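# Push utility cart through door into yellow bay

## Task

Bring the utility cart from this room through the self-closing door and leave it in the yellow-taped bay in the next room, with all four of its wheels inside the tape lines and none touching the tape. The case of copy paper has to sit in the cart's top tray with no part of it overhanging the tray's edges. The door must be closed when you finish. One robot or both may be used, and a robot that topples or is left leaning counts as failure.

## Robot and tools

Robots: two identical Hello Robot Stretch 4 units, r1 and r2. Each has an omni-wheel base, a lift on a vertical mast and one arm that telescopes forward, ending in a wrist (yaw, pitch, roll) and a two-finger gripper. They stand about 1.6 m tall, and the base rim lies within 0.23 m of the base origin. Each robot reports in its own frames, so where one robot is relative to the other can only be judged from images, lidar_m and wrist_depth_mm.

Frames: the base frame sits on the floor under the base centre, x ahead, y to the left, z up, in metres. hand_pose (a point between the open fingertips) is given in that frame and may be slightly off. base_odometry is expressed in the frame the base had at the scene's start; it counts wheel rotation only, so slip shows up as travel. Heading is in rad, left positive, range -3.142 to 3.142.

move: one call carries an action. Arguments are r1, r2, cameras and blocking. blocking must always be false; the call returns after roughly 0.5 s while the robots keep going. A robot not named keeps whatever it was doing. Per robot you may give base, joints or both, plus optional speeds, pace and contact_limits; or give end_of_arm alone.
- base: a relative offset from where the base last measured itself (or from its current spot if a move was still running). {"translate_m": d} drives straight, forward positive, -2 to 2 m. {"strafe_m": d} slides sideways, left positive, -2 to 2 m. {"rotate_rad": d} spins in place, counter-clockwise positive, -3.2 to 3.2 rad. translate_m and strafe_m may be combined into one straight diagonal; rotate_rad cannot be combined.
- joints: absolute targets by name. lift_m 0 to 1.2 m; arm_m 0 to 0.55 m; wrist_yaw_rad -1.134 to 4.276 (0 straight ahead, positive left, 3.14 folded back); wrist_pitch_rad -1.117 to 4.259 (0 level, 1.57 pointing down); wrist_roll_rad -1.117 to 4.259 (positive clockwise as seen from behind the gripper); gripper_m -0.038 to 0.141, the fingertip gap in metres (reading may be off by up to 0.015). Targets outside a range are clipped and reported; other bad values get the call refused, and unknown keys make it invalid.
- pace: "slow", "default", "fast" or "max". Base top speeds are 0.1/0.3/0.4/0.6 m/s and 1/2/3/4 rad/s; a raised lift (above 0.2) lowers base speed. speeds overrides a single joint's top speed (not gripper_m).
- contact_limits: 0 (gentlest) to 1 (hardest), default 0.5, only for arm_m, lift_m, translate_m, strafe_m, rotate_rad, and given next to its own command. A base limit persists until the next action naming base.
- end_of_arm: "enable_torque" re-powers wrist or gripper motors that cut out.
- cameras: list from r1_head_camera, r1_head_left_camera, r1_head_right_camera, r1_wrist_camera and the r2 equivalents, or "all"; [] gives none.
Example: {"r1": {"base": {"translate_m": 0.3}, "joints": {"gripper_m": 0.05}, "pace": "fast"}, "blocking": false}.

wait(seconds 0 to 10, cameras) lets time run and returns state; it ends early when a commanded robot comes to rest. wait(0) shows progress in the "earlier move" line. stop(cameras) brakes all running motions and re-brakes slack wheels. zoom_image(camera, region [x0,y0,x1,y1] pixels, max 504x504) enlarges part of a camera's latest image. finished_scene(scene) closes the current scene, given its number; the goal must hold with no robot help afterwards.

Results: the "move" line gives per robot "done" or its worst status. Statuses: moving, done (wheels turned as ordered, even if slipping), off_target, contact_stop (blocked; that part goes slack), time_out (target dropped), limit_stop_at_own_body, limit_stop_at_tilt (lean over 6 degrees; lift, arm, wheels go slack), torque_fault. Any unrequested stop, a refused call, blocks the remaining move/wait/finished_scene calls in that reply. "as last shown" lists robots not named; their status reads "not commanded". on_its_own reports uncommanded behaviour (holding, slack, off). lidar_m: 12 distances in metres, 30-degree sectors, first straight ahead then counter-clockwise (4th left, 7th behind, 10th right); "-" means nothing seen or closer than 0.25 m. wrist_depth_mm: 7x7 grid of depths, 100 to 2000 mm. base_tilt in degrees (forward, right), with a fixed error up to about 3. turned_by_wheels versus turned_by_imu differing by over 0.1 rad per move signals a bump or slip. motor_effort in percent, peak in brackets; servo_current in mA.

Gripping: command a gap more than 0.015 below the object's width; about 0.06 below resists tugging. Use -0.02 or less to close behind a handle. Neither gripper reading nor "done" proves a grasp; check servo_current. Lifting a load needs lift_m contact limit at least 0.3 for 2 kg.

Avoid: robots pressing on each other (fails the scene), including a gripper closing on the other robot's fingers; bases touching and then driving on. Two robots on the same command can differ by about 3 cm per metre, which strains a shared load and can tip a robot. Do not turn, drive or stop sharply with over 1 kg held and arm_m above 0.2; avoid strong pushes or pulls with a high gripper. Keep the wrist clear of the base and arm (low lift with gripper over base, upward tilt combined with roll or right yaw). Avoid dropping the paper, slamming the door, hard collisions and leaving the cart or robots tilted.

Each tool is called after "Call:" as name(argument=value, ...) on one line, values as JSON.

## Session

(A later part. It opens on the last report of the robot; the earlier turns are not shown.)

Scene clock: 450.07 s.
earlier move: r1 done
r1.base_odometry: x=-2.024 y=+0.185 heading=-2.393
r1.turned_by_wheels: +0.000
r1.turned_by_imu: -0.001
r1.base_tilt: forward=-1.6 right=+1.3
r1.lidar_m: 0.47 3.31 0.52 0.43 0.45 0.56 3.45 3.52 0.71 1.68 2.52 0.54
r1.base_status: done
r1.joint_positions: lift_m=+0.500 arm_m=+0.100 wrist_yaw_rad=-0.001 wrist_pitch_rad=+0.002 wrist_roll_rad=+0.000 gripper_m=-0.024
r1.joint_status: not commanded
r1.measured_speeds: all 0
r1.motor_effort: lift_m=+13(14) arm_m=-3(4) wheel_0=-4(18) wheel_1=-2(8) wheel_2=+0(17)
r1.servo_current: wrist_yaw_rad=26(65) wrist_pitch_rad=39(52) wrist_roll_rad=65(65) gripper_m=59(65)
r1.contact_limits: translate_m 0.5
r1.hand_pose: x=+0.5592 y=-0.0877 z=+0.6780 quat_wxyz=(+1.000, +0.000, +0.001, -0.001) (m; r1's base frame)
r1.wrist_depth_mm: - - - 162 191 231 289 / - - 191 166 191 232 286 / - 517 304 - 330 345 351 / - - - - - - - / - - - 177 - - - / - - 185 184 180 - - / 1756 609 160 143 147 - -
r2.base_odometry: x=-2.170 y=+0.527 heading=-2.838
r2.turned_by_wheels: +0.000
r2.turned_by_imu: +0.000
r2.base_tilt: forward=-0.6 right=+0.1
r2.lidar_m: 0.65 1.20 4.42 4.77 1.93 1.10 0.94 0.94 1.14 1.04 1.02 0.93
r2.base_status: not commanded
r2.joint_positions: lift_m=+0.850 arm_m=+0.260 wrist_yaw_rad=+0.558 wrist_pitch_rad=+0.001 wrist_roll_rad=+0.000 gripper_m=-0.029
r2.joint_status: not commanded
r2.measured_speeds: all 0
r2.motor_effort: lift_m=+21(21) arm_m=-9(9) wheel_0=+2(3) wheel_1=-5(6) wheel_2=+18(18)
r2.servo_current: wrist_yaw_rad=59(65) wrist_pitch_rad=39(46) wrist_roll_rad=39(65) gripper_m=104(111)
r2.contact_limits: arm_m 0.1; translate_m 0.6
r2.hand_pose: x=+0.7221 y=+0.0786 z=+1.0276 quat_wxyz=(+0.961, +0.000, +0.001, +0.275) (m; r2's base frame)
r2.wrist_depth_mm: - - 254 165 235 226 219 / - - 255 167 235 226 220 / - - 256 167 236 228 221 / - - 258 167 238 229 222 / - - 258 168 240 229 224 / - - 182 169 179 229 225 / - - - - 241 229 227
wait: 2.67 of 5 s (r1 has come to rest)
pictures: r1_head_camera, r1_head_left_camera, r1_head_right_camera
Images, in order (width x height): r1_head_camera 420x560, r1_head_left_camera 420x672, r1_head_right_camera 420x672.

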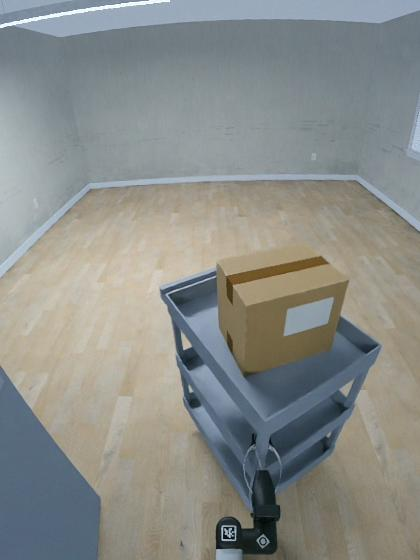

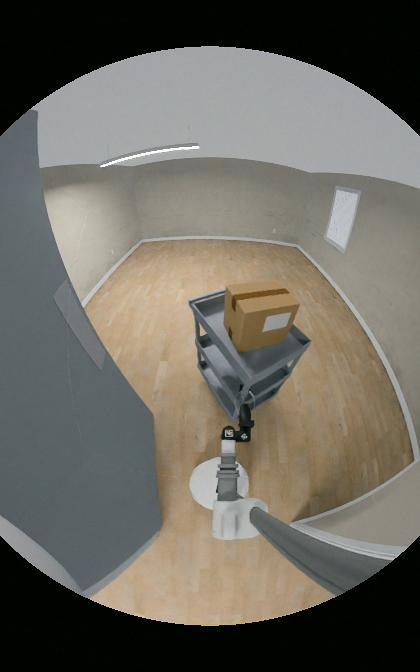

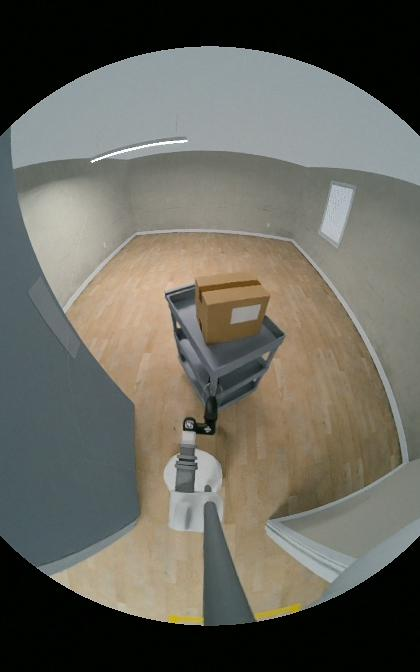

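Call:
move(blocking=false, r1={"base":{"translate_m":-1.2},"contact_limits":{"translate_m":0.5}}, cameras=[])

Call:
wait(seconds=2.4, cameras=["r1_head_camera","r1_head_left_camera"])

Call:
wait(seconds=5, cameras=["r1_head_camera","r1_head_left_camera","r1_head_right_camera"])

Scene clock: 468.97 s.
move: r1 moving
r1.base_odometry: x=-2.001 y=+0.207 heading=-2.393
r1.turned_by_wheels: +0.000
r1.turned_by_imu: -0.001
r1.base_tilt: forward=-1.5 right=+1.3
r1.lidar_m: 0.48 3.35 0.50 0.44 0.44 0.55 3.39 3.47 0.71 1.58 2.52 0.52
r1.base_status: translate_m moving
r1.joint_positions: lift_m=+0.500 arm_m=+0.100 wrist_yaw_rad=-0.001 wrist_pitch_rad=+0.002 wrist_roll_rad=+0.000 gripper_m=-0.024
r1.joint_status: not commanded
r1.measured_speeds: translate_m=-0.120 strafe_m=-0.002 rotate_rad=-0.002 lift_m=+0.000 arm_m=+0.000 wrist_yaw_rad=+0.000 wrist_pitch_rad=+0.000 wrist_roll_rad=+0.000
r1.motor_effort: lift_m=+13(14) arm_m=-4(4) wheel_0=-8(13) wheel_1=-7(8) wheel_2=+11(12)
r1.servo_current: wrist_yaw_rad=65(65) wrist_pitch_rad=39(52) wrist_roll_rad=72(72) gripper_m=52(65)
r1.contact_limits: translate_m 0.5
r1.hand_pose: x=+0.5592 y=-0.0877 z=+0.6780 quat_wxyz=(+1.000, +0.000, +0.001, -0.001) (m; r1's base frame)
r1.wrist_depth_mm: - - - 162 188 225 262 / - - 195 165 191 224 270 / - 699 303 - 332 347 353 / - - - 176 - - - / - - - 176 - - - / - - 185 184 180 - - / 1708 1499 159 141 157 - -
r2: as last shown
r2.lidar_m: 0.66 1.20 4.42 4.79 1.90 1.11 0.94 0.95 1.12 1.02 1.01 0.93
r2.motor_effort: lift_m=+21(21) arm_m=-8(9) wheel_0=+2(3) wheel_1=-5(5) wheel_2=+18(18)
r2.servo_current: wrist_yaw_rad=65(65) wrist_pitch_rad=39(46) wrist_roll_rad=46(52) gripper_m=111(111)
r2.contact_limits: arm_m 0.1; translate_m 0.6
r2.wrist_depth_mm: - - 254 166 234 226 218 / - - 255 167 236 227 220 / - - 257 168 237 228 221 / - - 257 166 238 229 222 / - - 259 167 240 229 224 / - - 182 169 179 230 226 / - - - - 240 229 226
pictures: none
No camera images: "cameras" was empty.

Scene clock: 471.37 s.
earlier move: r1 moving
r1.base_odometry: x=-1.518 y=+0.656 heading=-2.392
r1.turned_by_wheels: +0.001
r1.turned_by_imu: +0.005
r1.base_tilt: forward=-1.6 right=+1.2
r1.lidar_m: 0.47 0.60 0.42 0.43 2.38 2.79 2.70 2.83 2.54 0.57 0.57 0.52
r1.base_status: translate_m moving
r1.joint_positions: lift_m=+0.500 arm_m=+0.100 wrist_yaw_rad=+0.005 wrist_pitch_rad=+0.002 wrist_roll_rad=+0.000 gripper_m=-0.024
r1.joint_status: not commanded
r1.measured_speeds: translate_m=-0.300 strafe_m=-0.001 rotate_rad=+0.003 lift_m=+0.000 arm_m=+0.000 wrist_yaw_rad=+0.000 wrist_pitch_rad=+0.000 wrist_roll_rad=+0.000
r1.motor_effort: lift_m=+13(14) arm_m=-3(4) wheel_0=+0(13) wheel_1=-5(8) wheel_2=+10(17)
r1.servo_current: wrist_yaw_rad=46(85) wrist_pitch_rad=39(52) wrist_roll_rad=46(72) gripper_m=59(65)
r1.contact_limits: translate_m 0.5
r1.hand_pose: x=+0.5597 y=-0.0860 z=+0.6780 quat_wxyz=(+1.000, +0.000, +0.001, +0.002) (m; r1's base frame)
r1.wrist_depth_mm: - - 264 161 177 197 215 / - - 220 164 180 197 219 / - - 377 - 334 345 355 / - - - - - - - / - - - - - - - / - - 186 185 178 - - / 1618 1499 172 126 146 - -
r2.base_odometry: x=-2.170 y=+0.527 heading=-2.838
r2.turned_by_wheels: +0.000
r2.turned_by_imu: +0.000
r2.base_tilt: forward=-0.6 right=+0.1
r2.lidar_m: 0.69 3.82 4.42 4.78 1.95 1.10 0.95 0.95 1.11 1.02 1.02 0.95
r2.base_status: not commanded
r2.joint_positions: lift_m=+0.850 arm_m=+0.260 wrist_yaw_rad=+0.558 wrist_pitch_rad=+0.001 wrist_roll_rad=+0.000 gripper_m=-0.029
r2.joint_status: not commanded
r2.measured_speeds: all 0
r2.motor_effort: lift_m=+21(21) arm_m=-8(9) wheel_0=+3(3) wheel_1=-5(6) wheel_2=+18(18)
r2.servo_current: wrist_yaw_rad=52(72) wrist_pitch_rad=39(52) wrist_roll_rad=46(65) gripper_m=111(111)
r2.contact_limits: arm_m 0.1; translate_m 0.6
r2.hand_pose: x=+0.7221 y=+0.0786 z=+1.0276 quat_wxyz=(+0.961, +0.000, +0.001, +0.275) (m; r2's base frame)
r2.wrist_depth_mm: - - 253 166 235 225 218 / - - 255 167 235 227 220 / - - 256 167 236 229 221 / - - 258 166 238 229 224 / - - - 168 239 230 224 / - - 186 169 178 230 225 / - - 260 - 239 229 227
wait: 2.40 s; no rest
pictures: r1_head_camera, r1_head_left_camera
Images, in order (width x height): r1_head_camera 420x560, r1_head_left_camera 420x672.

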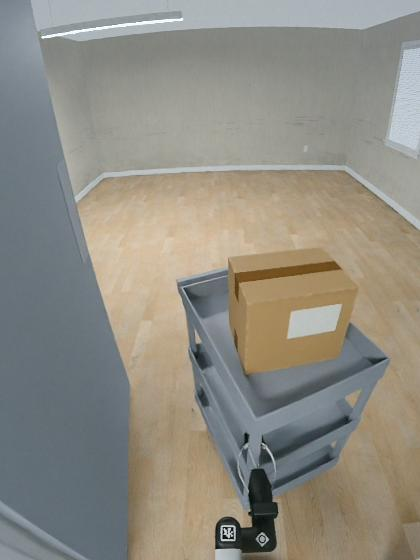

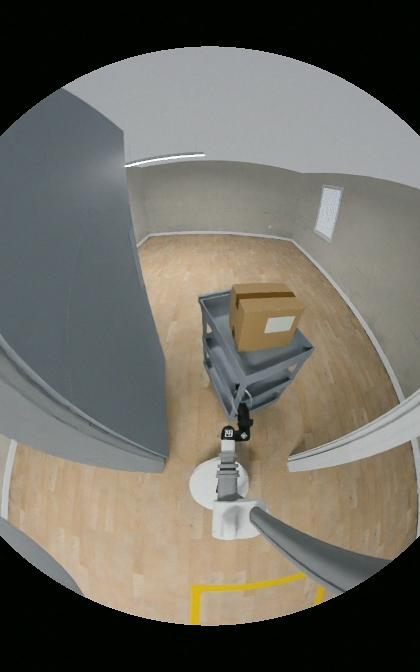

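Scene clock: 473.97 s.
earlier move: r1 done
r1.base_odometry: x=-1.145 y=+1.003 heading=-2.392
r1.turned_by_wheels: +0.000
r1.turned_by_imu: +0.002
r1.base_tilt: forward=-1.6 right=+1.3
r1.lidar_m: 0.49 0.74 0.86 2.27 2.37 2.27 2.18 2.28 2.52 2.42 0.86 0.53
r1.base_status: done
r1.joint_positions: lift_m=+0.500 arm_m=+0.100 wrist_yaw_rad=+0.005 wrist_pitch_rad=+0.002 wrist_roll_rad=+0.000 gripper_m=-0.024
r1.joint_status: not commanded
r1.measured_speeds: all 0
r1.motor_effort: lift_m=+13(14) arm_m=+3(4) wheel_0=+3(13) wheel_1=+0(8) wheel_2=+1(17)
r1.servo_current: wrist_yaw_rad=46(85) wrist_pitch_rad=39(52) wrist_roll_rad=59(72) gripper_m=52(65)
r1.contact_limits: translate_m 0.5
r1.hand_pose: x=+0.5597 y=-0.0860 z=+0.6780 quat_wxyz=(+1.000, +0.000, +0.001, +0.002) (m; r1's base frame)
r1.wrist_depth_mm: - - - 159 171 183 198 / - - 415 161 171 187 198 / - - 439 - 336 345 351 / - - - - - - - / - - - - - - - / - - 186 182 179 - - / - 144 177 - 143 - -
r2.base_odometry: x=-2.170 y=+0.527 heading=-2.838
r2.turned_by_wheels: +0.000
r2.turned_by_imu: +0.000
r2.base_tilt: forward=-0.5 right=+0.0
r2.lidar_m: 0.66 3.79 4.43 4.79 1.91 1.11 0.95 0.93 1.11 1.03 1.03 0.92
r2.base_status: not commanded
r2.joint_positions: lift_m=+0.850 arm_m=+0.260 wrist_yaw_rad=+0.558 wrist_pitch_rad=+0.001 wrist_roll_rad=+0.000 gripper_m=-0.029
r2.joint_status: not commanded
r2.measured_speeds: all 0
r2.motor_effort: lift_m=+21(21) arm_m=-8(9) wheel_0=+3(3) wheel_1=-5(6) wheel_2=+18(18)
r2.servo_current: wrist_yaw_rad=59(72) wrist_pitch_rad=46(52) wrist_roll_rad=52(65) gripper_m=111(117)
r2.contact_limits: arm_m 0.1; translate_m 0.6
r2.hand_pose: x=+0.7221 y=+0.0786 z=+1.0276 quat_wxyz=(+0.961, +0.000, +0.001, +0.275) (m; r2's base frame)
r2.wrist_depth_mm: - - 254 166 235 226 219 / - - 255 167 236 226 220 / - - 257 167 237 229 222 / - - 257 167 239 229 223 / - - - 168 240 229 224 / - - 185 169 179 229 225 / - - 260 - 239 229 226
wait: 2.60 of 5 s (r1 has come to rest)
pictures: r1_head_camera, r1_head_left_camera, r1_head_right_camera
Images, in order (width x height): r1_head_camera 420x560, r1_head_left_camera 420x672, r1_head_right_camera 420x672.

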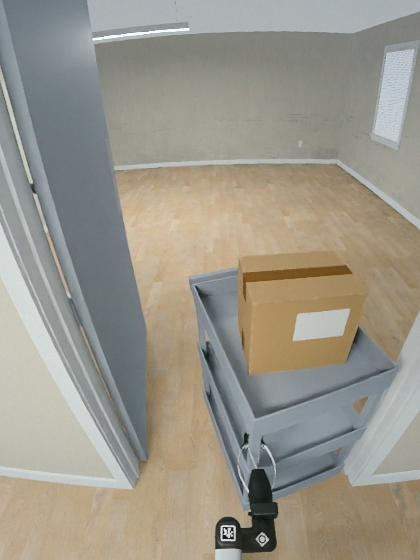

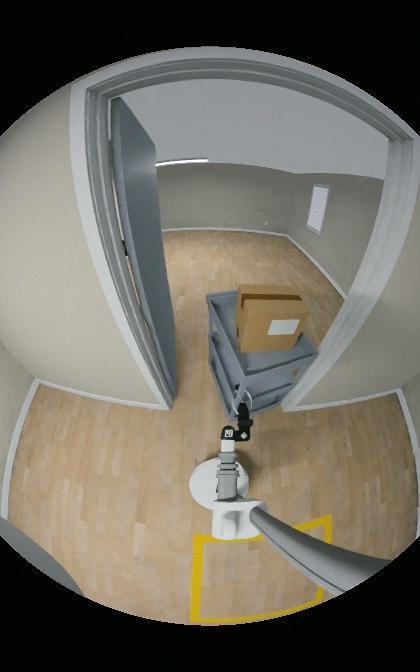

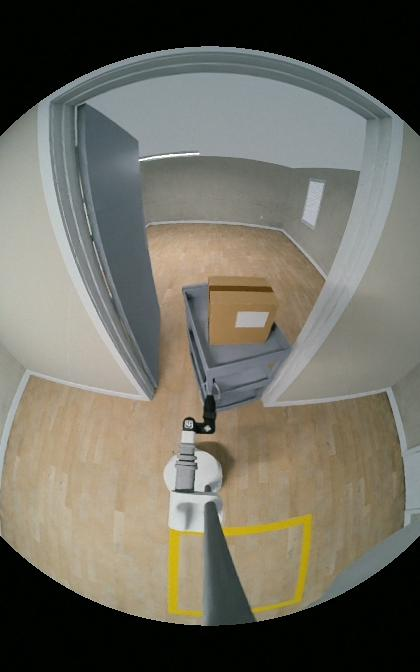

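Call:
zoom_image(camera="r1_head_camera", region=[230, 240, 420, 500])

Scaled by 1.938 from the camera's 420x560 image, which has a finer 600x800 frame.

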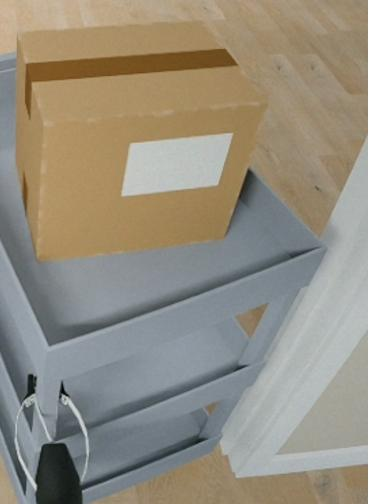

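Call:
move(blocking=false, r1={"base":{"translate_m":-0.65},"contact_limits":{"translate_m":0.4}}, cameras=[])

Call:
wait(seconds=5, cameras=["r1_head_camera","r1_head_left_camera","r1_head_right_camera"])

Scene clock: 498.30 s.
move: r1 moving
r1.base_odometry: x=-1.122 y=+1.024 heading=-2.392
r1.turned_by_wheels: +0.000
r1.turned_by_imu: +0.000
r1.base_tilt: forward=-1.6 right=+1.3
r1.lidar_m: 0.47 0.76 0.92 2.28 2.37 2.26 2.14 2.24 2.54 2.43 0.93 0.52
r1.base_status: translate_m moving
r1.joint_positions: lift_m=+0.500 arm_m=+0.100 wrist_yaw_rad=+0.005 wrist_pitch_rad=+0.002 wrist_roll_rad=+0.000 gripper_m=-0.024
r1.joint_status: not commanded
r1.measured_speeds: translate_m=-0.121 strafe_m=-0.002 rotate_rad=+0.004 lift_m=+0.000 arm_m=+0.000 wrist_yaw_rad=+0.000 wrist_pitch_rad=+0.000 wrist_roll_rad=+0.000
r1.motor_effort: lift_m=+13(13) arm_m=-4(4) wheel_0=-3(5) wheel_1=-6(6) wheel_2=+15(17)
r1.servo_current: wrist_yaw_rad=65(65) wrist_pitch_rad=46(46) wrist_roll_rad=46(52) gripper_m=52(52)
r1.contact_limits: translate_m 0.4
r1.hand_pose: x=+0.5598 y=-0.0860 z=+0.6780 quat_wxyz=(+1.000, +0.000, +0.001, +0.002) (m; r1's base frame)
r1.wrist_depth_mm: - - - 159 171 183 198 / - - 427 160 172 189 198 / - - 452 - 336 343 355 / - - - - - - - / - - - - - - - / - - 186 185 179 - - / - 140 182 - 149 - -
r2: as last shown
r2.base_tilt: forward=-0.6 right=+0.0
r2.lidar_m: 0.68 3.81 4.42 4.78 1.92 1.09 0.95 0.95 1.11 1.02 1.01 0.95
r2.motor_effort: lift_m=+21(21) arm_m=-8(9) wheel_0=+2(3) wheel_1=-5(5) wheel_2=+18(18)
r2.servo_current: wrist_yaw_rad=65(65) wrist_pitch_rad=39(39) wrist_roll_rad=39(52) gripper_m=104(111)
r2.contact_limits: arm_m 0.1; translate_m 0.6
r2.wrist_depth_mm: - - 254 166 235 225 218 / - - 255 167 236 226 220 / - - 255 167 237 228 221 / - - 257 167 238 229 222 / - - - 167 239 230 223 / - - 185 169 178 230 226 / - - 260 - 241 229 226
pictures: none
No camera images: "cameras" was empty.

Scene clock: 501.47 s.
earlier move: r1 done
r1.base_odometry: x=-0.669 y=+1.445 heading=-2.393
r1.turned_by_wheels: -0.001
r1.turned_by_imu: -0.001
r1.base_tilt: forward=-1.6 right=+1.3
r1.lidar_m: 0.49 1.32 1.80 2.27 2.21 1.58 1.52 1.59 2.21 2.43 1.79 0.52
r1.base_status: done
r1.joint_positions: lift_m=+0.500 arm_m=+0.100 wrist_yaw_rad=+0.003 wrist_pitch_rad=+0.002 wrist_roll_rad=+0.000 gripper_m=-0.024
r1.joint_status: not commanded
r1.measured_speeds: all 0
r1.motor_effort: lift_m=+13(14) arm_m=+4(4) wheel_0=-2(10) wheel_1=-2(9) wheel_2=-2(17)
r1.servo_current: wrist_yaw_rad=59(65) wrist_pitch_rad=46(52) wrist_roll_rad=59(78) gripper_m=59(59)
r1.contact_limits: translate_m 0.4
r1.hand_pose: x=+0.5595 y=-0.0867 z=+0.6780 quat_wxyz=(+1.000, +0.000, +0.001, +0.001) (m; r1's base frame)
r1.wrist_depth_mm: - - - 159 171 182 196 / 917 - 480 160 171 187 197 / 917 - 504 - 338 347 353 / 946 - - - - - - / 917 - - 160 - - - / 917 - 210 184 178 931 - / - 138 182 - 151 - -
r2.base_odometry: x=-2.170 y=+0.527 heading=-2.838
r2.turned_by_wheels: +0.000
r2.turned_by_imu: +0.000
r2.base_tilt: forward=-0.6 right=+0.1
r2.lidar_m: 0.68 3.80 4.41 4.78 1.95 1.14 0.95 0.95 1.13 1.03 1.01 0.93
r2.base_status: not commanded
r2.joint_positions: lift_m=+0.850 arm_m=+0.260 wrist_yaw_rad=+0.558 wrist_pitch_rad=+0.001 wrist_roll_rad=+0.000 gripper_m=-0.029
r2.joint_status: not commanded
r2.measured_speeds: all 0
r2.motor_effort: lift_m=+21(21) arm_m=-8(9) wheel_0=+3(3) wheel_1=-5(5) wheel_2=+18(18)
r2.servo_current: wrist_yaw_rad=52(72) wrist_pitch_rad=52(52) wrist_roll_rad=46(59) gripper_m=104(117)
r2.contact_limits: arm_m 0.1; translate_m 0.6
r2.hand_pose: x=+0.7221 y=+0.0786 z=+1.0276 quat_wxyz=(+0.961, +0.000, +0.001, +0.275) (m; r2's base frame)
r2.wrist_depth_mm: - - 253 166 235 225 219 / - - 255 167 236 226 220 / - - 256 167 236 229 222 / - - 257 166 237 229 223 / - - - 167 239 230 224 / - - 185 169 179 229 225 / - - 260 - 240 229 226
wait: 3.17 of 5 s (r1 has come to rest)
pictures: r1_head_camera, r1_head_left_camera, r1_head_right_camera
Images, in order (width x height): r1_head_camera 420x560, r1_head_left_camera 420x672, r1_head_right_camera 420x672.

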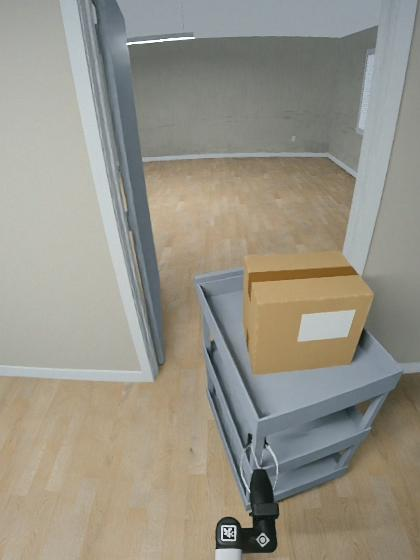

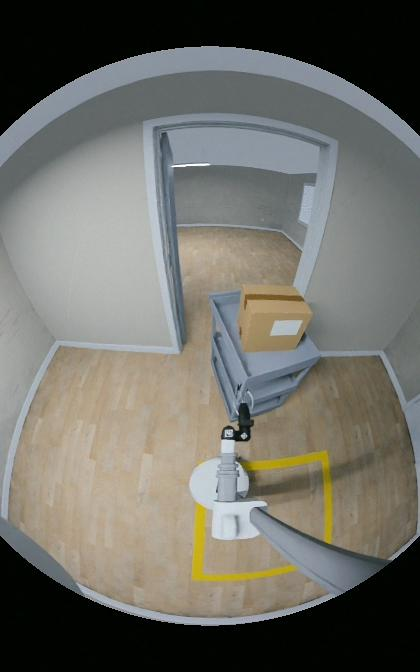

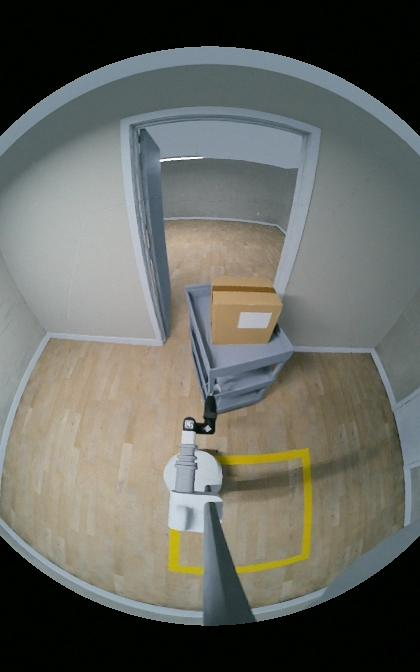

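Call:
move(blocking=false, r1={"base":{"translate_m":-0.95,"strafe_m":-0.13},"contact_limits":{"translate_m":0.4}}, cameras=[])

Call:
wait(seconds=6, cameras=["r1_head_camera","r1_head_left_camera","r1_head_right_camera"])

Scene clock: 513.53 s.
move: r1 moving
r1.base_odometry: x=-0.649 y=+1.470 heading=-2.393
r1.turned_by_wheels: +0.000
r1.turned_by_imu: +0.000
r1.base_tilt: forward=-1.5 right=+1.3
r1.lidar_m: 0.48 1.36 1.79 2.28 2.16 1.58 1.49 1.56 2.17 2.41 1.83 0.50
r1.base_status: translate_m moving; strafe_m moving
r1.joint_positions: lift_m=+0.500 arm_m=+0.100 wrist_yaw_rad=+0.003 wrist_pitch_rad=+0.002 wrist_roll_rad=+0.000 gripper_m=-0.024
r1.joint_status: not commanded
r1.measured_speeds: translate_m=-0.121 strafe_m=-0.018 rotate_rad=+0.003 lift_m=+0.000 arm_m=+0.000 wrist_yaw_rad=+0.000 wrist_pitch_rad=+0.000 wrist_roll_rad=+0.000
r1.motor_effort: lift_m=+13(14) arm_m=-4(5) wheel_0=-7(10) wheel_1=-7(8) wheel_2=+11(15)
r1.servo_current: wrist_yaw_rad=33(65) wrist_pitch_rad=46(52) wrist_roll_rad=65(65) gripper_m=59(59)
r1.contact_limits: translate_m 0.4
r1.hand_pose: x=+0.5596 y=-0.0867 z=+0.6780 quat_wxyz=(+1.000, +0.000, +0.001, +0.001) (m; r1's base frame)
r1.wrist_depth_mm: - - - 159 170 181 195 / 960 - 564 160 170 185 196 / 946 - 569 - 342 351 362 / 960 - - - - - - / 960 - - 162 - - - / 976 - 189 - 179 960 - / - 144 177 - 142 - -
r2: as last shown
r2.lidar_m: 0.67 3.78 4.43 4.80 1.92 1.12 0.95 0.95 1.12 1.03 1.02 0.93
r2.servo_current: wrist_yaw_rad=59(65) wrist_pitch_rad=39(39) wrist_roll_rad=39(52) gripper_m=98(111)
r2.contact_limits: arm_m 0.1; translate_m 0.6
r2.wrist_depth_mm: - - 253 166 234 225 220 / - - 255 167 235 227 220 / - - 256 167 237 229 222 / - - 258 167 238 229 222 / - - - 168 239 229 224 / - - 185 169 179 230 224 / - - 259 - 240 229 226
pictures: none
No camera images: "cameras" was empty.

Scene clock: 517.70 s.
earlier move: r1 done
r1.base_odometry: x=-0.062 y=+2.188 heading=-2.392
r1.turned_by_wheels: +0.000
r1.turned_by_imu: +0.005
r1.base_tilt: forward=-1.6 right=+1.3
r1.lidar_m: 0.48 2.25 2.49 2.33 0.84 0.61 0.58 0.61 0.86 2.32 2.40 0.55
r1.base_status: done
r1.joint_positions: lift_m=+0.500 arm_m=+0.100 wrist_yaw_rad=+0.005 wrist_pitch_rad=+0.002 wrist_roll_rad=+0.000 gripper_m=-0.024
r1.joint_status: not commanded
r1.measured_speeds: all 0
r1.motor_effort: lift_m=+14(14) arm_m=+4(5) wheel_0=+2(10) wheel_1=-1(10) wheel_2=+4(16)
r1.servo_current: wrist_yaw_rad=52(72) wrist_pitch_rad=46(59) wrist_roll_rad=39(72) gripper_m=65(65)
r1.contact_limits: translate_m 0.4
r1.hand_pose: x=+0.5597 y=-0.0860 z=+0.6780 quat_wxyz=(+1.000, +0.000, +0.001, +0.002) (m; r1's base frame)
r1.wrist_depth_mm: - 1863 155 162 182 208 236 / - - 175 167 185 208 230 / - - 329 - 338 340 347 / - - - - - - - / - - - - 1921 - - / - - 186 181 178 - - / 1756 1430 161 146 143 - -
r2.base_odometry: x=-2.170 y=+0.527 heading=-2.838
r2.turned_by_wheels: +0.000
r2.turned_by_imu: +0.001
r2.base_tilt: forward=-0.5 right=+0.0
r2.lidar_m: 0.67 3.82 4.45 4.78 1.92 1.10 0.93 0.95 1.13 1.03 1.01 0.93
r2.base_status: not commanded
r2.joint_positions: lift_m=+0.850 arm_m=+0.260 wrist_yaw_rad=+0.558 wrist_pitch_rad=+0.001 wrist_roll_rad=+0.000 gripper_m=-0.029
r2.joint_status: not commanded
r2.measured_speeds: all 0
r2.motor_effort: lift_m=+21(21) arm_m=-8(9) wheel_0=+3(3) wheel_1=-5(5) wheel_2=+18(18)
r2.servo_current: wrist_yaw_rad=39(72) wrist_pitch_rad=39(46) wrist_roll_rad=33(72) gripper_m=104(117)
r2.contact_limits: arm_m 0.1; translate_m 0.6
r2.hand_pose: x=+0.7221 y=+0.0786 z=+1.0276 quat_wxyz=(+0.961, +0.000, +0.001, +0.275) (m; r2's base frame)
r2.wrist_depth_mm: - - 253 166 235 225 219 / - - 254 167 235 226 220 / - - 256 167 236 228 221 / - - 258 167 238 229 223 / - - - 168 240 231 224 / - - 185 169 178 229 225 / - - 262 - 240 229 226
wait: 4.17 of 6 s (r1 has come to rest)
pictures: r1_head_camera, r1_head_left_camera, r1_head_right_camera
Images, in order (width x height): r1_head_camera 420x560, r1_head_left_camera 420x672, r1_head_right_camera 420x672.

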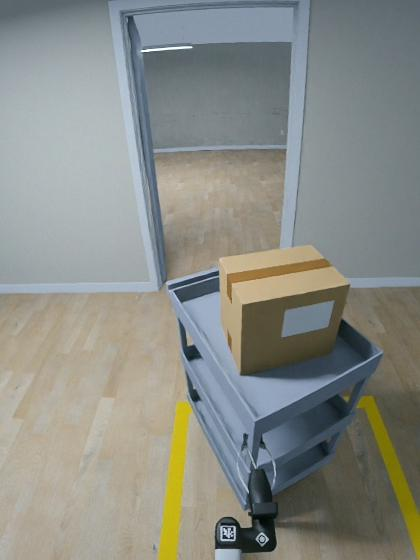

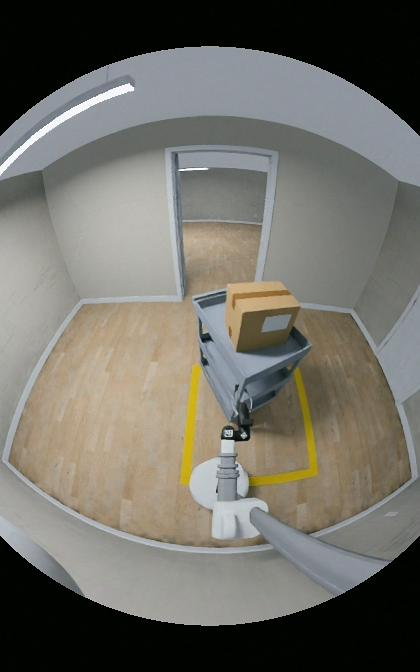

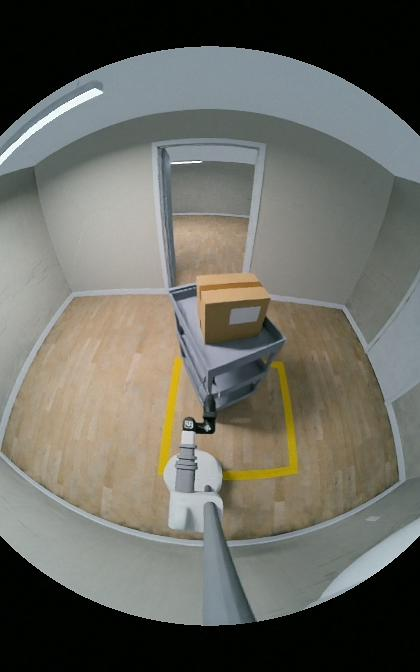

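Call:
zoom_image(camera="r1_head_camera", region=[140, 260, 420, 560])

Call:
zoom_image(camera="r1_head_left_camera", region=[150, 270, 350, 510])

Call:
zoom_image(camera="r1_head_right_camera", region=[130, 260, 330, 500])

Scaled by 1.680 from the camera's 420x560 image, which has a finer 600x800 frame.

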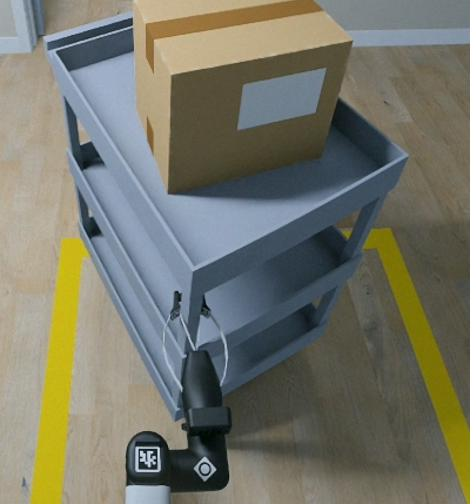

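Scaled by 2.100 from the camera's 420x672 image, which has a finer 600x960 frame.

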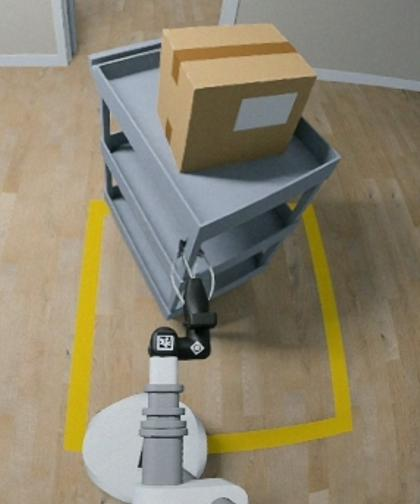

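Scaled by 2.100 from the camera's 420x672 image, which has a finer 600x960 frame.

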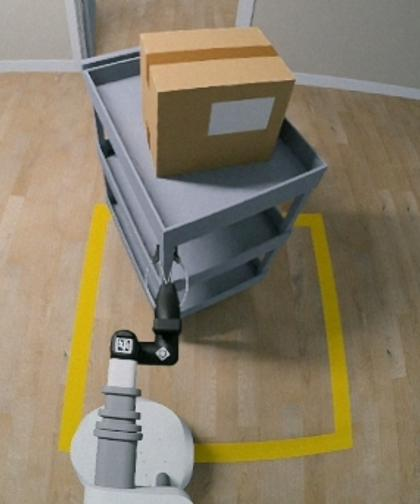

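Call:
move(blocking=false, r1={"base":{"translate_m":-0.21,"strafe_m":-0.13},"joints":{"arm_m":0.04},"speeds":{"arm_m":0.1},"pace":"slow","contact_limits":{"translate_m":0.3}}, cameras=[])

Call:
wait(seconds=5, cameras=["r1_head_camera","r1_head_left_camera","r1_head_right_camera"])

Call:
wait(seconds=3, cameras=["r1_head_camera","r1_head_left_camera","r1_head_right_camera"])

Scene clock: 564.80 s.
move: r1 moving
r1.base_odometry: x=-0.058 y=+2.201 heading=-2.392
r1.turned_by_wheels: +0.001
r1.turned_by_imu: +0.000
r1.base_tilt: forward=-1.5 right=+1.3
r1.lidar_m: 0.44 2.27 2.50 2.30 0.83 0.59 0.56 0.58 0.84 2.32 2.38 0.48
r1.base_status: translate_m moving; strafe_m moving
r1.joint_positions: lift_m=+0.500 arm_m=+0.062 wrist_yaw_rad=+0.007 wrist_pitch_rad=+0.002 wrist_roll_rad=+0.000 gripper_m=-0.024
r1.joint_status: arm_m moving
r1.measured_speeds: translate_m=-0.044 strafe_m=-0.028 rotate_rad=+0.003 lift_m=+0.000 arm_m=-0.096 wrist_yaw_rad=+0.000 wrist_pitch_rad=+0.000 wrist_roll_rad=+0.000
r1.motor_effort: lift_m=+14(14) arm_m=-5(12) wheel_0=+5(7) wheel_1=-4(9) wheel_2=+9(18)
r1.servo_current: wrist_yaw_rad=52(65) wrist_pitch_rad=46(46) wrist_roll_rad=52(59) gripper_m=59(59)
r1.contact_limits: translate_m 0.3
r1.hand_pose: x=+0.5223 y=-0.0854 z=+0.6780 quat_wxyz=(+1.000, +0.000, +0.001, +0.004) (m; r1's base frame)
r1.wrist_depth_mm: - 1983 - 163 182 210 243 / - - 167 165 183 211 237 / - - 322 - 338 342 351 / - - - - - - - / - - - - - - - / - - 185 183 178 - - / 1756 1537 172 126 148 - -
r2: as last shown
r2.turned_by_imu: +0.000
r2.base_tilt: forward=-0.6 right=+0.1
r2.lidar_m: 0.68 3.79 4.41 4.77 1.95 1.13 0.93 0.96 1.12 1.02 1.02 0.92
r2.motor_effort: lift_m=+21(21) arm_m=-8(9) wheel_0=+2(3) wheel_1=-5(5) wheel_2=+18(18)
r2.servo_current: wrist_yaw_rad=59(65) wrist_pitch_rad=39(46) wrist_roll_rad=46(52) gripper_m=104(111)
r2.contact_limits: arm_m 0.1; translate_m 0.6
r2.wrist_depth_mm: - - 254 166 235 226 220 / - - 255 167 235 227 220 / - - 256 167 237 229 221 / - - 257 166 237 229 222 / - - - 167 239 229 224 / - - 185 169 178 229 224 / - - 260 - 240 229 227
pictures: none
No camera images: "cameras" was empty.

Scene clock: 567.93 s.
earlier move: r1 done
r1.base_odometry: x=+0.003 y=+2.426 heading=-2.391
r1.turned_by_wheels: +0.000
r1.turned_by_imu: +0.001
r1.base_tilt: forward=-1.6 right=+1.2
r1.lidar_m: 0.41 0.77 2.64 1.51 0.55 0.41 0.36 0.39 0.57 1.60 2.25 0.48
r1.base_status: done
r1.joint_positions: lift_m=+0.500 arm_m=+0.040 wrist_yaw_rad=+0.007 wrist_pitch_rad=+0.002 wrist_roll_rad=+0.000 gripper_m=-0.024
r1.joint_status: all done
r1.measured_speeds: all 0
r1.motor_effort: lift_m=+14(14) arm_m=+4(12) wheel_0=+9(13) wheel_1=-1(9) wheel_2=+6(18)
r1.servo_current: wrist_yaw_rad=59(78) wrist_pitch_rad=46(52) wrist_roll_rad=46(65) gripper_m=59(59)
r1.contact_limits: translate_m 0.3
r1.hand_pose: x=+0.4999 y=-0.0854 z=+0.6780 quat_wxyz=(+1.000, +0.000, +0.001, +0.004) (m; r1's base frame)
r1.wrist_depth_mm: - - - 167 204 266 - / - 430 185 172 205 265 359 / - 366 303 - 330 342 404 / - - - - - - - / - - - - - - - / - - 184 181 621 - - / 1618 139 - 145 144 - -
r2.base_odometry: x=-2.170 y=+0.527 heading=-2.838
r2.turned_by_wheels: +0.000
r2.turned_by_imu: +0.000
r2.base_tilt: forward=-0.6 right=+0.1
r2.lidar_m: 0.67 3.77 4.43 4.80 1.91 1.09 0.93 0.96 1.10 1.02 1.02 0.94
r2.base_status: not commanded
r2.joint_positions: lift_m=+0.850 arm_m=+0.260 wrist_yaw_rad=+0.558 wrist_pitch_rad=+0.001 wrist_roll_rad=+0.000 gripper_m=-0.029
r2.joint_status: not commanded
r2.measured_speeds: all 0
r2.motor_effort: lift_m=+21(21) arm_m=-8(9) wheel_0=+3(3) wheel_1=-5(6) wheel_2=+18(18)
r2.servo_current: wrist_yaw_rad=59(72) wrist_pitch_rad=39(46) wrist_roll_rad=46(65) gripper_m=104(117)
r2.contact_limits: arm_m 0.1; translate_m 0.6
r2.hand_pose: x=+0.7221 y=+0.0786 z=+1.0276 quat_wxyz=(+0.961, +0.000, +0.001, +0.275) (m; r2's base frame)
r2.wrist_depth_mm: - - 253 166 235 225 218 / - - 254 167 235 227 220 / - - 256 167 236 228 223 / - - 258 166 238 229 223 / - - - 168 240 230 225 / - - 186 169 178 229 224 / - - 260 - 240 228 227
wait: 3.13 of 5 s (r1 has come to rest)
pictures: r1_head_camera, r1_head_left_camera, r1_head_right_camera
Images, in order (width x height): r1_head_camera 420x560, r1_head_left_camera 420x672, r1_head_right_camera 420x672.

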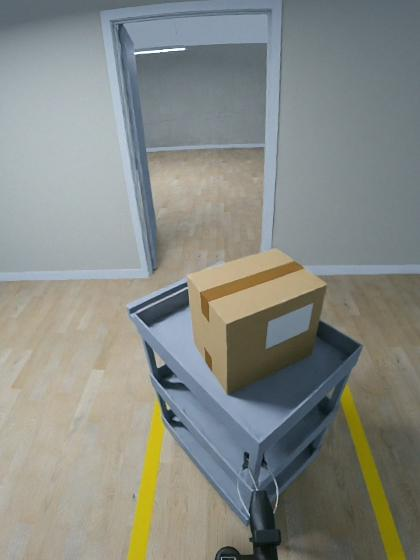

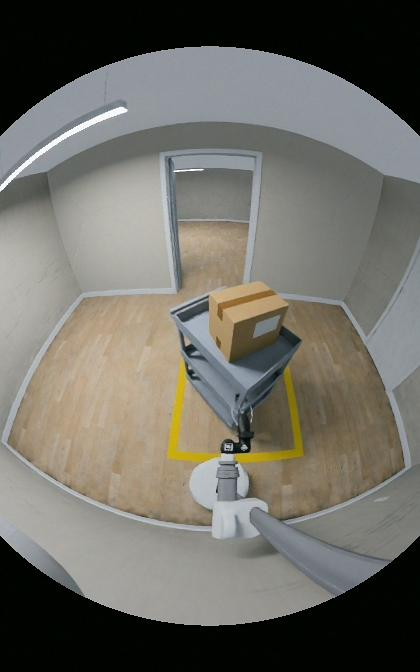

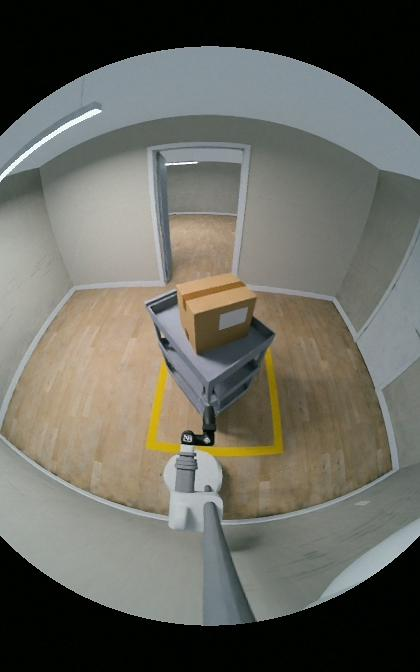

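Scene clock: 570.93 s.
r1.base_odometry: x=+0.003 y=+2.426 heading=-2.391
r1.turned_by_wheels: +0.000
r1.turned_by_imu: +0.000
r1.base_tilt: forward=-1.6 right=+1.2
r1.lidar_m: 0.42 0.77 2.61 1.53 0.54 0.36 0.37 0.40 0.57 1.62 2.23 0.50
r1.base_status: done
r1.joint_positions: lift_m=+0.500 arm_m=+0.040 wrist_yaw_rad=+0.007 wrist_pitch_rad=+0.002 wrist_roll_rad=+0.000 gripper_m=-0.024
r1.joint_status: all done
r1.measured_speeds: all 0
r1.motor_effort: lift_m=+14(14) arm_m=+4(12) wheel_0=+9(13) wheel_1=-1(9) wheel_2=+6(18)
r1.servo_current: wrist_yaw_rad=52(78) wrist_pitch_rad=46(52) wrist_roll_rad=59(65) gripper_m=46(59)
r1.contact_limits: translate_m 0.3
r1.hand_pose: x=+0.4999 y=-0.0854 z=+0.6780 quat_wxyz=(+1.000, +0.000, +0.001, +0.004) (m; r1's base frame)
r1.wrist_depth_mm: - - - 167 204 265 - / - 427 185 172 205 265 357 / - 368 301 - 330 340 407 / - - - - - - - / - - - - - - - / - - 185 181 621 - - / 1618 139 - 145 144 - -
r2.base_odometry: x=-2.170 y=+0.527 heading=-2.838
r2.turned_by_wheels: +0.000
r2.turned_by_imu: +0.000
r2.base_tilt: forward=-0.5 right=+0.1
r2.lidar_m: 0.65 3.80 4.43 4.78 1.91 1.12 0.94 0.95 1.12 1.03 1.03 0.93
r2.base_status: not commanded
r2.joint_positions: lift_m=+0.850 arm_m=+0.260 wrist_yaw_rad=+0.558 wrist_pitch_rad=+0.001 wrist_roll_rad=+0.000 gripper_m=-0.029
r2.joint_status: not commanded
r2.measured_speeds: all 0
r2.motor_effort: lift_m=+21(21) arm_m=-9(9) wheel_0=+3(3) wheel_1=-5(6) wheel_2=+18(18)
r2.servo_current: wrist_yaw_rad=59(72) wrist_pitch_rad=39(46) wrist_roll_rad=52(65) gripper_m=104(117)
r2.contact_limits: arm_m 0.1; translate_m 0.6
r2.hand_pose: x=+0.7221 y=+0.0786 z=+1.0276 quat_wxyz=(+0.961, +0.000, +0.001, +0.275) (m; r2's base frame)
r2.wrist_depth_mm: - - 253 166 235 226 218 / - - 256 167 235 227 220 / - - 256 167 236 229 220 / - - 257 166 238 229 223 / - - - 167 240 229 224 / - - 186 169 179 230 225 / - - 260 - 240 229 226
wait: 3.00 s; at rest by 0.27 s
pictures: r1_head_camera, r1_head_left_camera, r1_head_right_camera
Images, in order (width x height): r1_head_camera 420x560, r1_head_left_camera 420x672, r1_head_right_camera 420x672.

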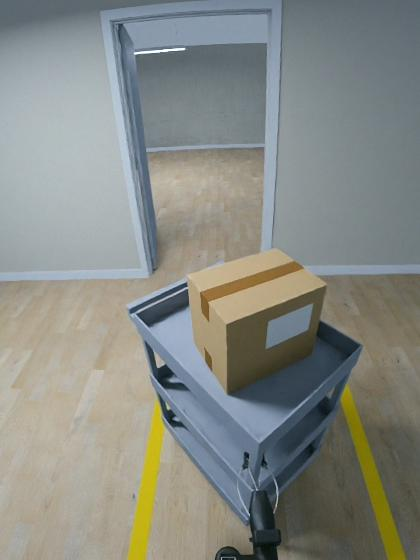

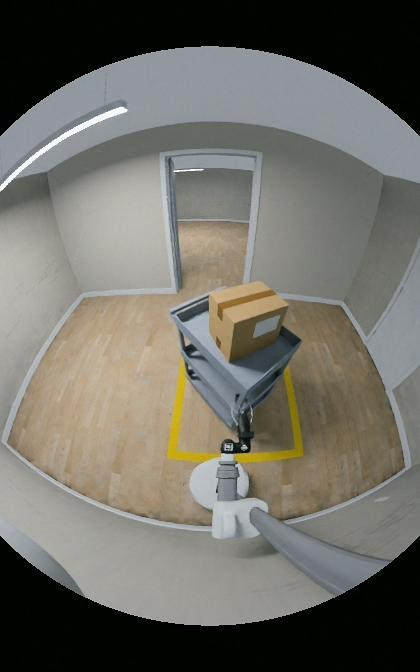

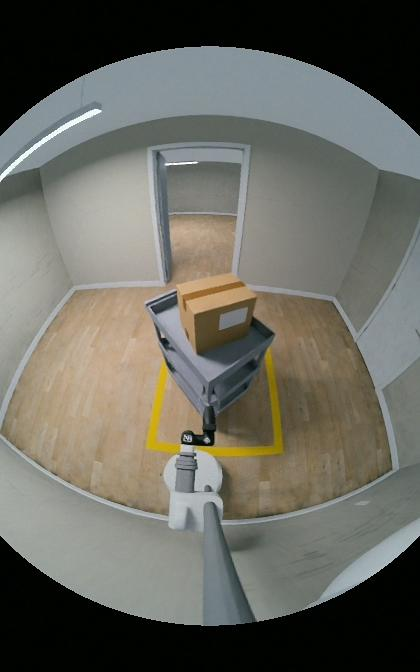

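Call:
move(blocking=false, cameras=["r1_head_camera","r1_head_left_camera","r1_head_right_camera"])

Call:
zoom_image(camera="r1_head_camera", region=[60, 240, 420, 600])

Call:
zoom_image(camera="r1_head_left_camera", region=[150, 320, 350, 520])

Call:
zoom_image(camera="r1_head_right_camera", region=[120, 310, 320, 510])

Scene clock: 593.00 s.
r1.base_odometry: x=+0.003 y=+2.426 heading=-2.391
r1.turned_by_wheels: +0.000
r1.turned_by_imu: +0.000
r1.base_tilt: forward=-1.6 right=+1.3
r1.lidar_m: 0.42 0.76 2.64 1.50 0.54 0.40 0.38 0.39 0.55 1.60 2.24 0.49
r1.base_status: done
r1.joint_positions: lift_m=+0.500 arm_m=+0.040 wrist_yaw_rad=+0.007 wrist_pitch_rad=+0.002 wrist_roll_rad=+0.000 gripper_m=-0.024
r1.joint_status: all done
r1.measured_speeds: all 0
r1.motor_effort: lift_m=+13(14) arm_m=+4(12) wheel_0=+9(13) wheel_1=-1(9) wheel_2=+6(18)
r1.servo_current: wrist_yaw_rad=46(78) wrist_pitch_rad=33(52) wrist_roll_rad=39(65) gripper_m=59(59)
r1.contact_limits: translate_m 0.3
r1.hand_pose: x=+0.4999 y=-0.0854 z=+0.6780 quat_wxyz=(+1.000, +0.000, +0.001, +0.004) (m; r1's base frame)
r1.wrist_depth_mm: - - - 167 204 264 - / - 433 185 172 205 266 359 / - 368 301 - 332 340 407 / - - - - - - - / - - - - - - - / - - 184 181 615 - - / 1618 139 - 145 144 - -
r2.base_odometry: x=-2.170 y=+0.527 heading=-2.838
r2.turned_by_wheels: +0.000
r2.turned_by_imu: +0.000
r2.base_tilt: forward=-0.5 right=+0.0
r2.lidar_m: 0.67 3.79 4.42 4.77 1.91 1.11 0.95 0.97 1.12 1.02 1.02 0.93
r2.base_status: not commanded
r2.joint_positions: lift_m=+0.850 arm_m=+0.260 wrist_yaw_rad=+0.558 wrist_pitch_rad=+0.001 wrist_roll_rad=+0.000 gripper_m=-0.029
r2.joint_status: not commanded
r2.measured_speeds: all 0
r2.motor_effort: lift_m=+21(21) arm_m=-8(9) wheel_0=+2(3) wheel_1=-5(6) wheel_2=+18(18)
r2.servo_current: wrist_yaw_rad=59(72) wrist_pitch_rad=46(46) wrist_roll_rad=52(65) gripper_m=111(117)
r2.contact_limits: arm_m 0.1; translate_m 0.6
r2.hand_pose: x=+0.7221 y=+0.0786 z=+1.0276 quat_wxyz=(+0.961, +0.000, +0.001, +0.275) (m; r2's base frame)
r2.wrist_depth_mm: - - 253 166 235 225 219 / - - 256 167 235 227 220 / - - 257 167 236 228 222 / - - 258 166 238 229 223 / - - - 168 239 230 224 / - - 185 169 178 230 225 / - - 262 - 240 229 226
pictures: r1_head_camera, r1_head_left_camera, r1_head_right_camera
Images, in order (width x height): r1_head_camera 420x560, r1_head_left_camera 420x672, r1_head_right_camera 420x672.

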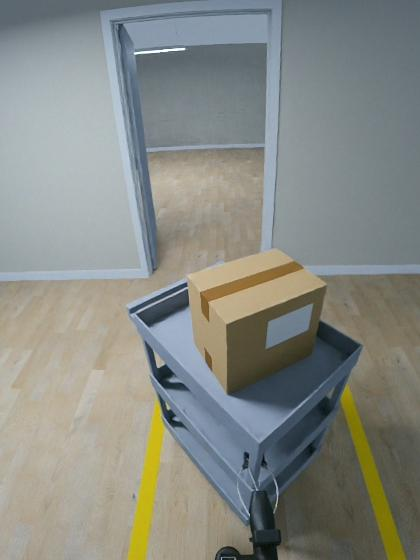

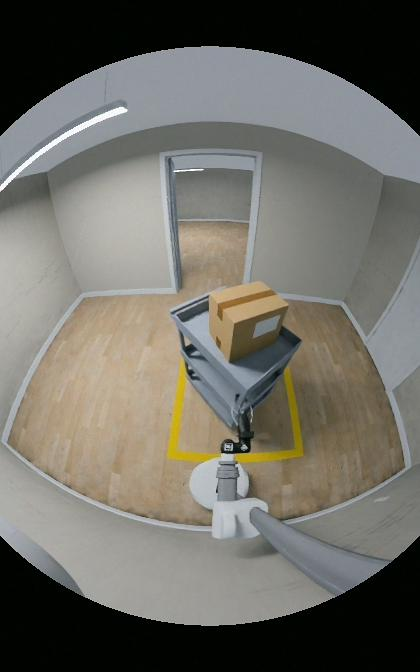

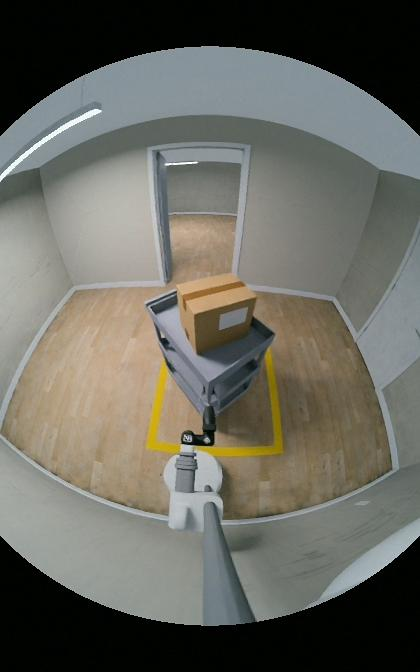

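Invalid region (60, 240, 420, 600): it reaches outside that camera's 420x560 image.

Scaled by 2.520 from the camera's 420x672 image, which has a finer 600x960 frame.

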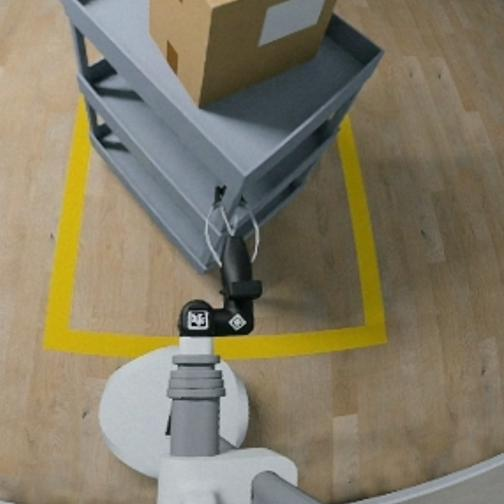

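Scaled by 2.520 from the camera's 420x672 image, which has a finer 600x960 frame.

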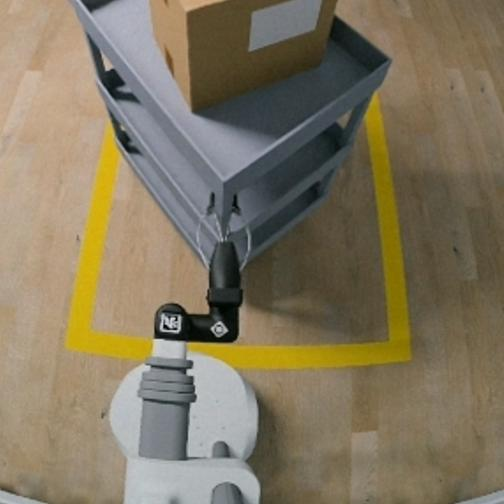

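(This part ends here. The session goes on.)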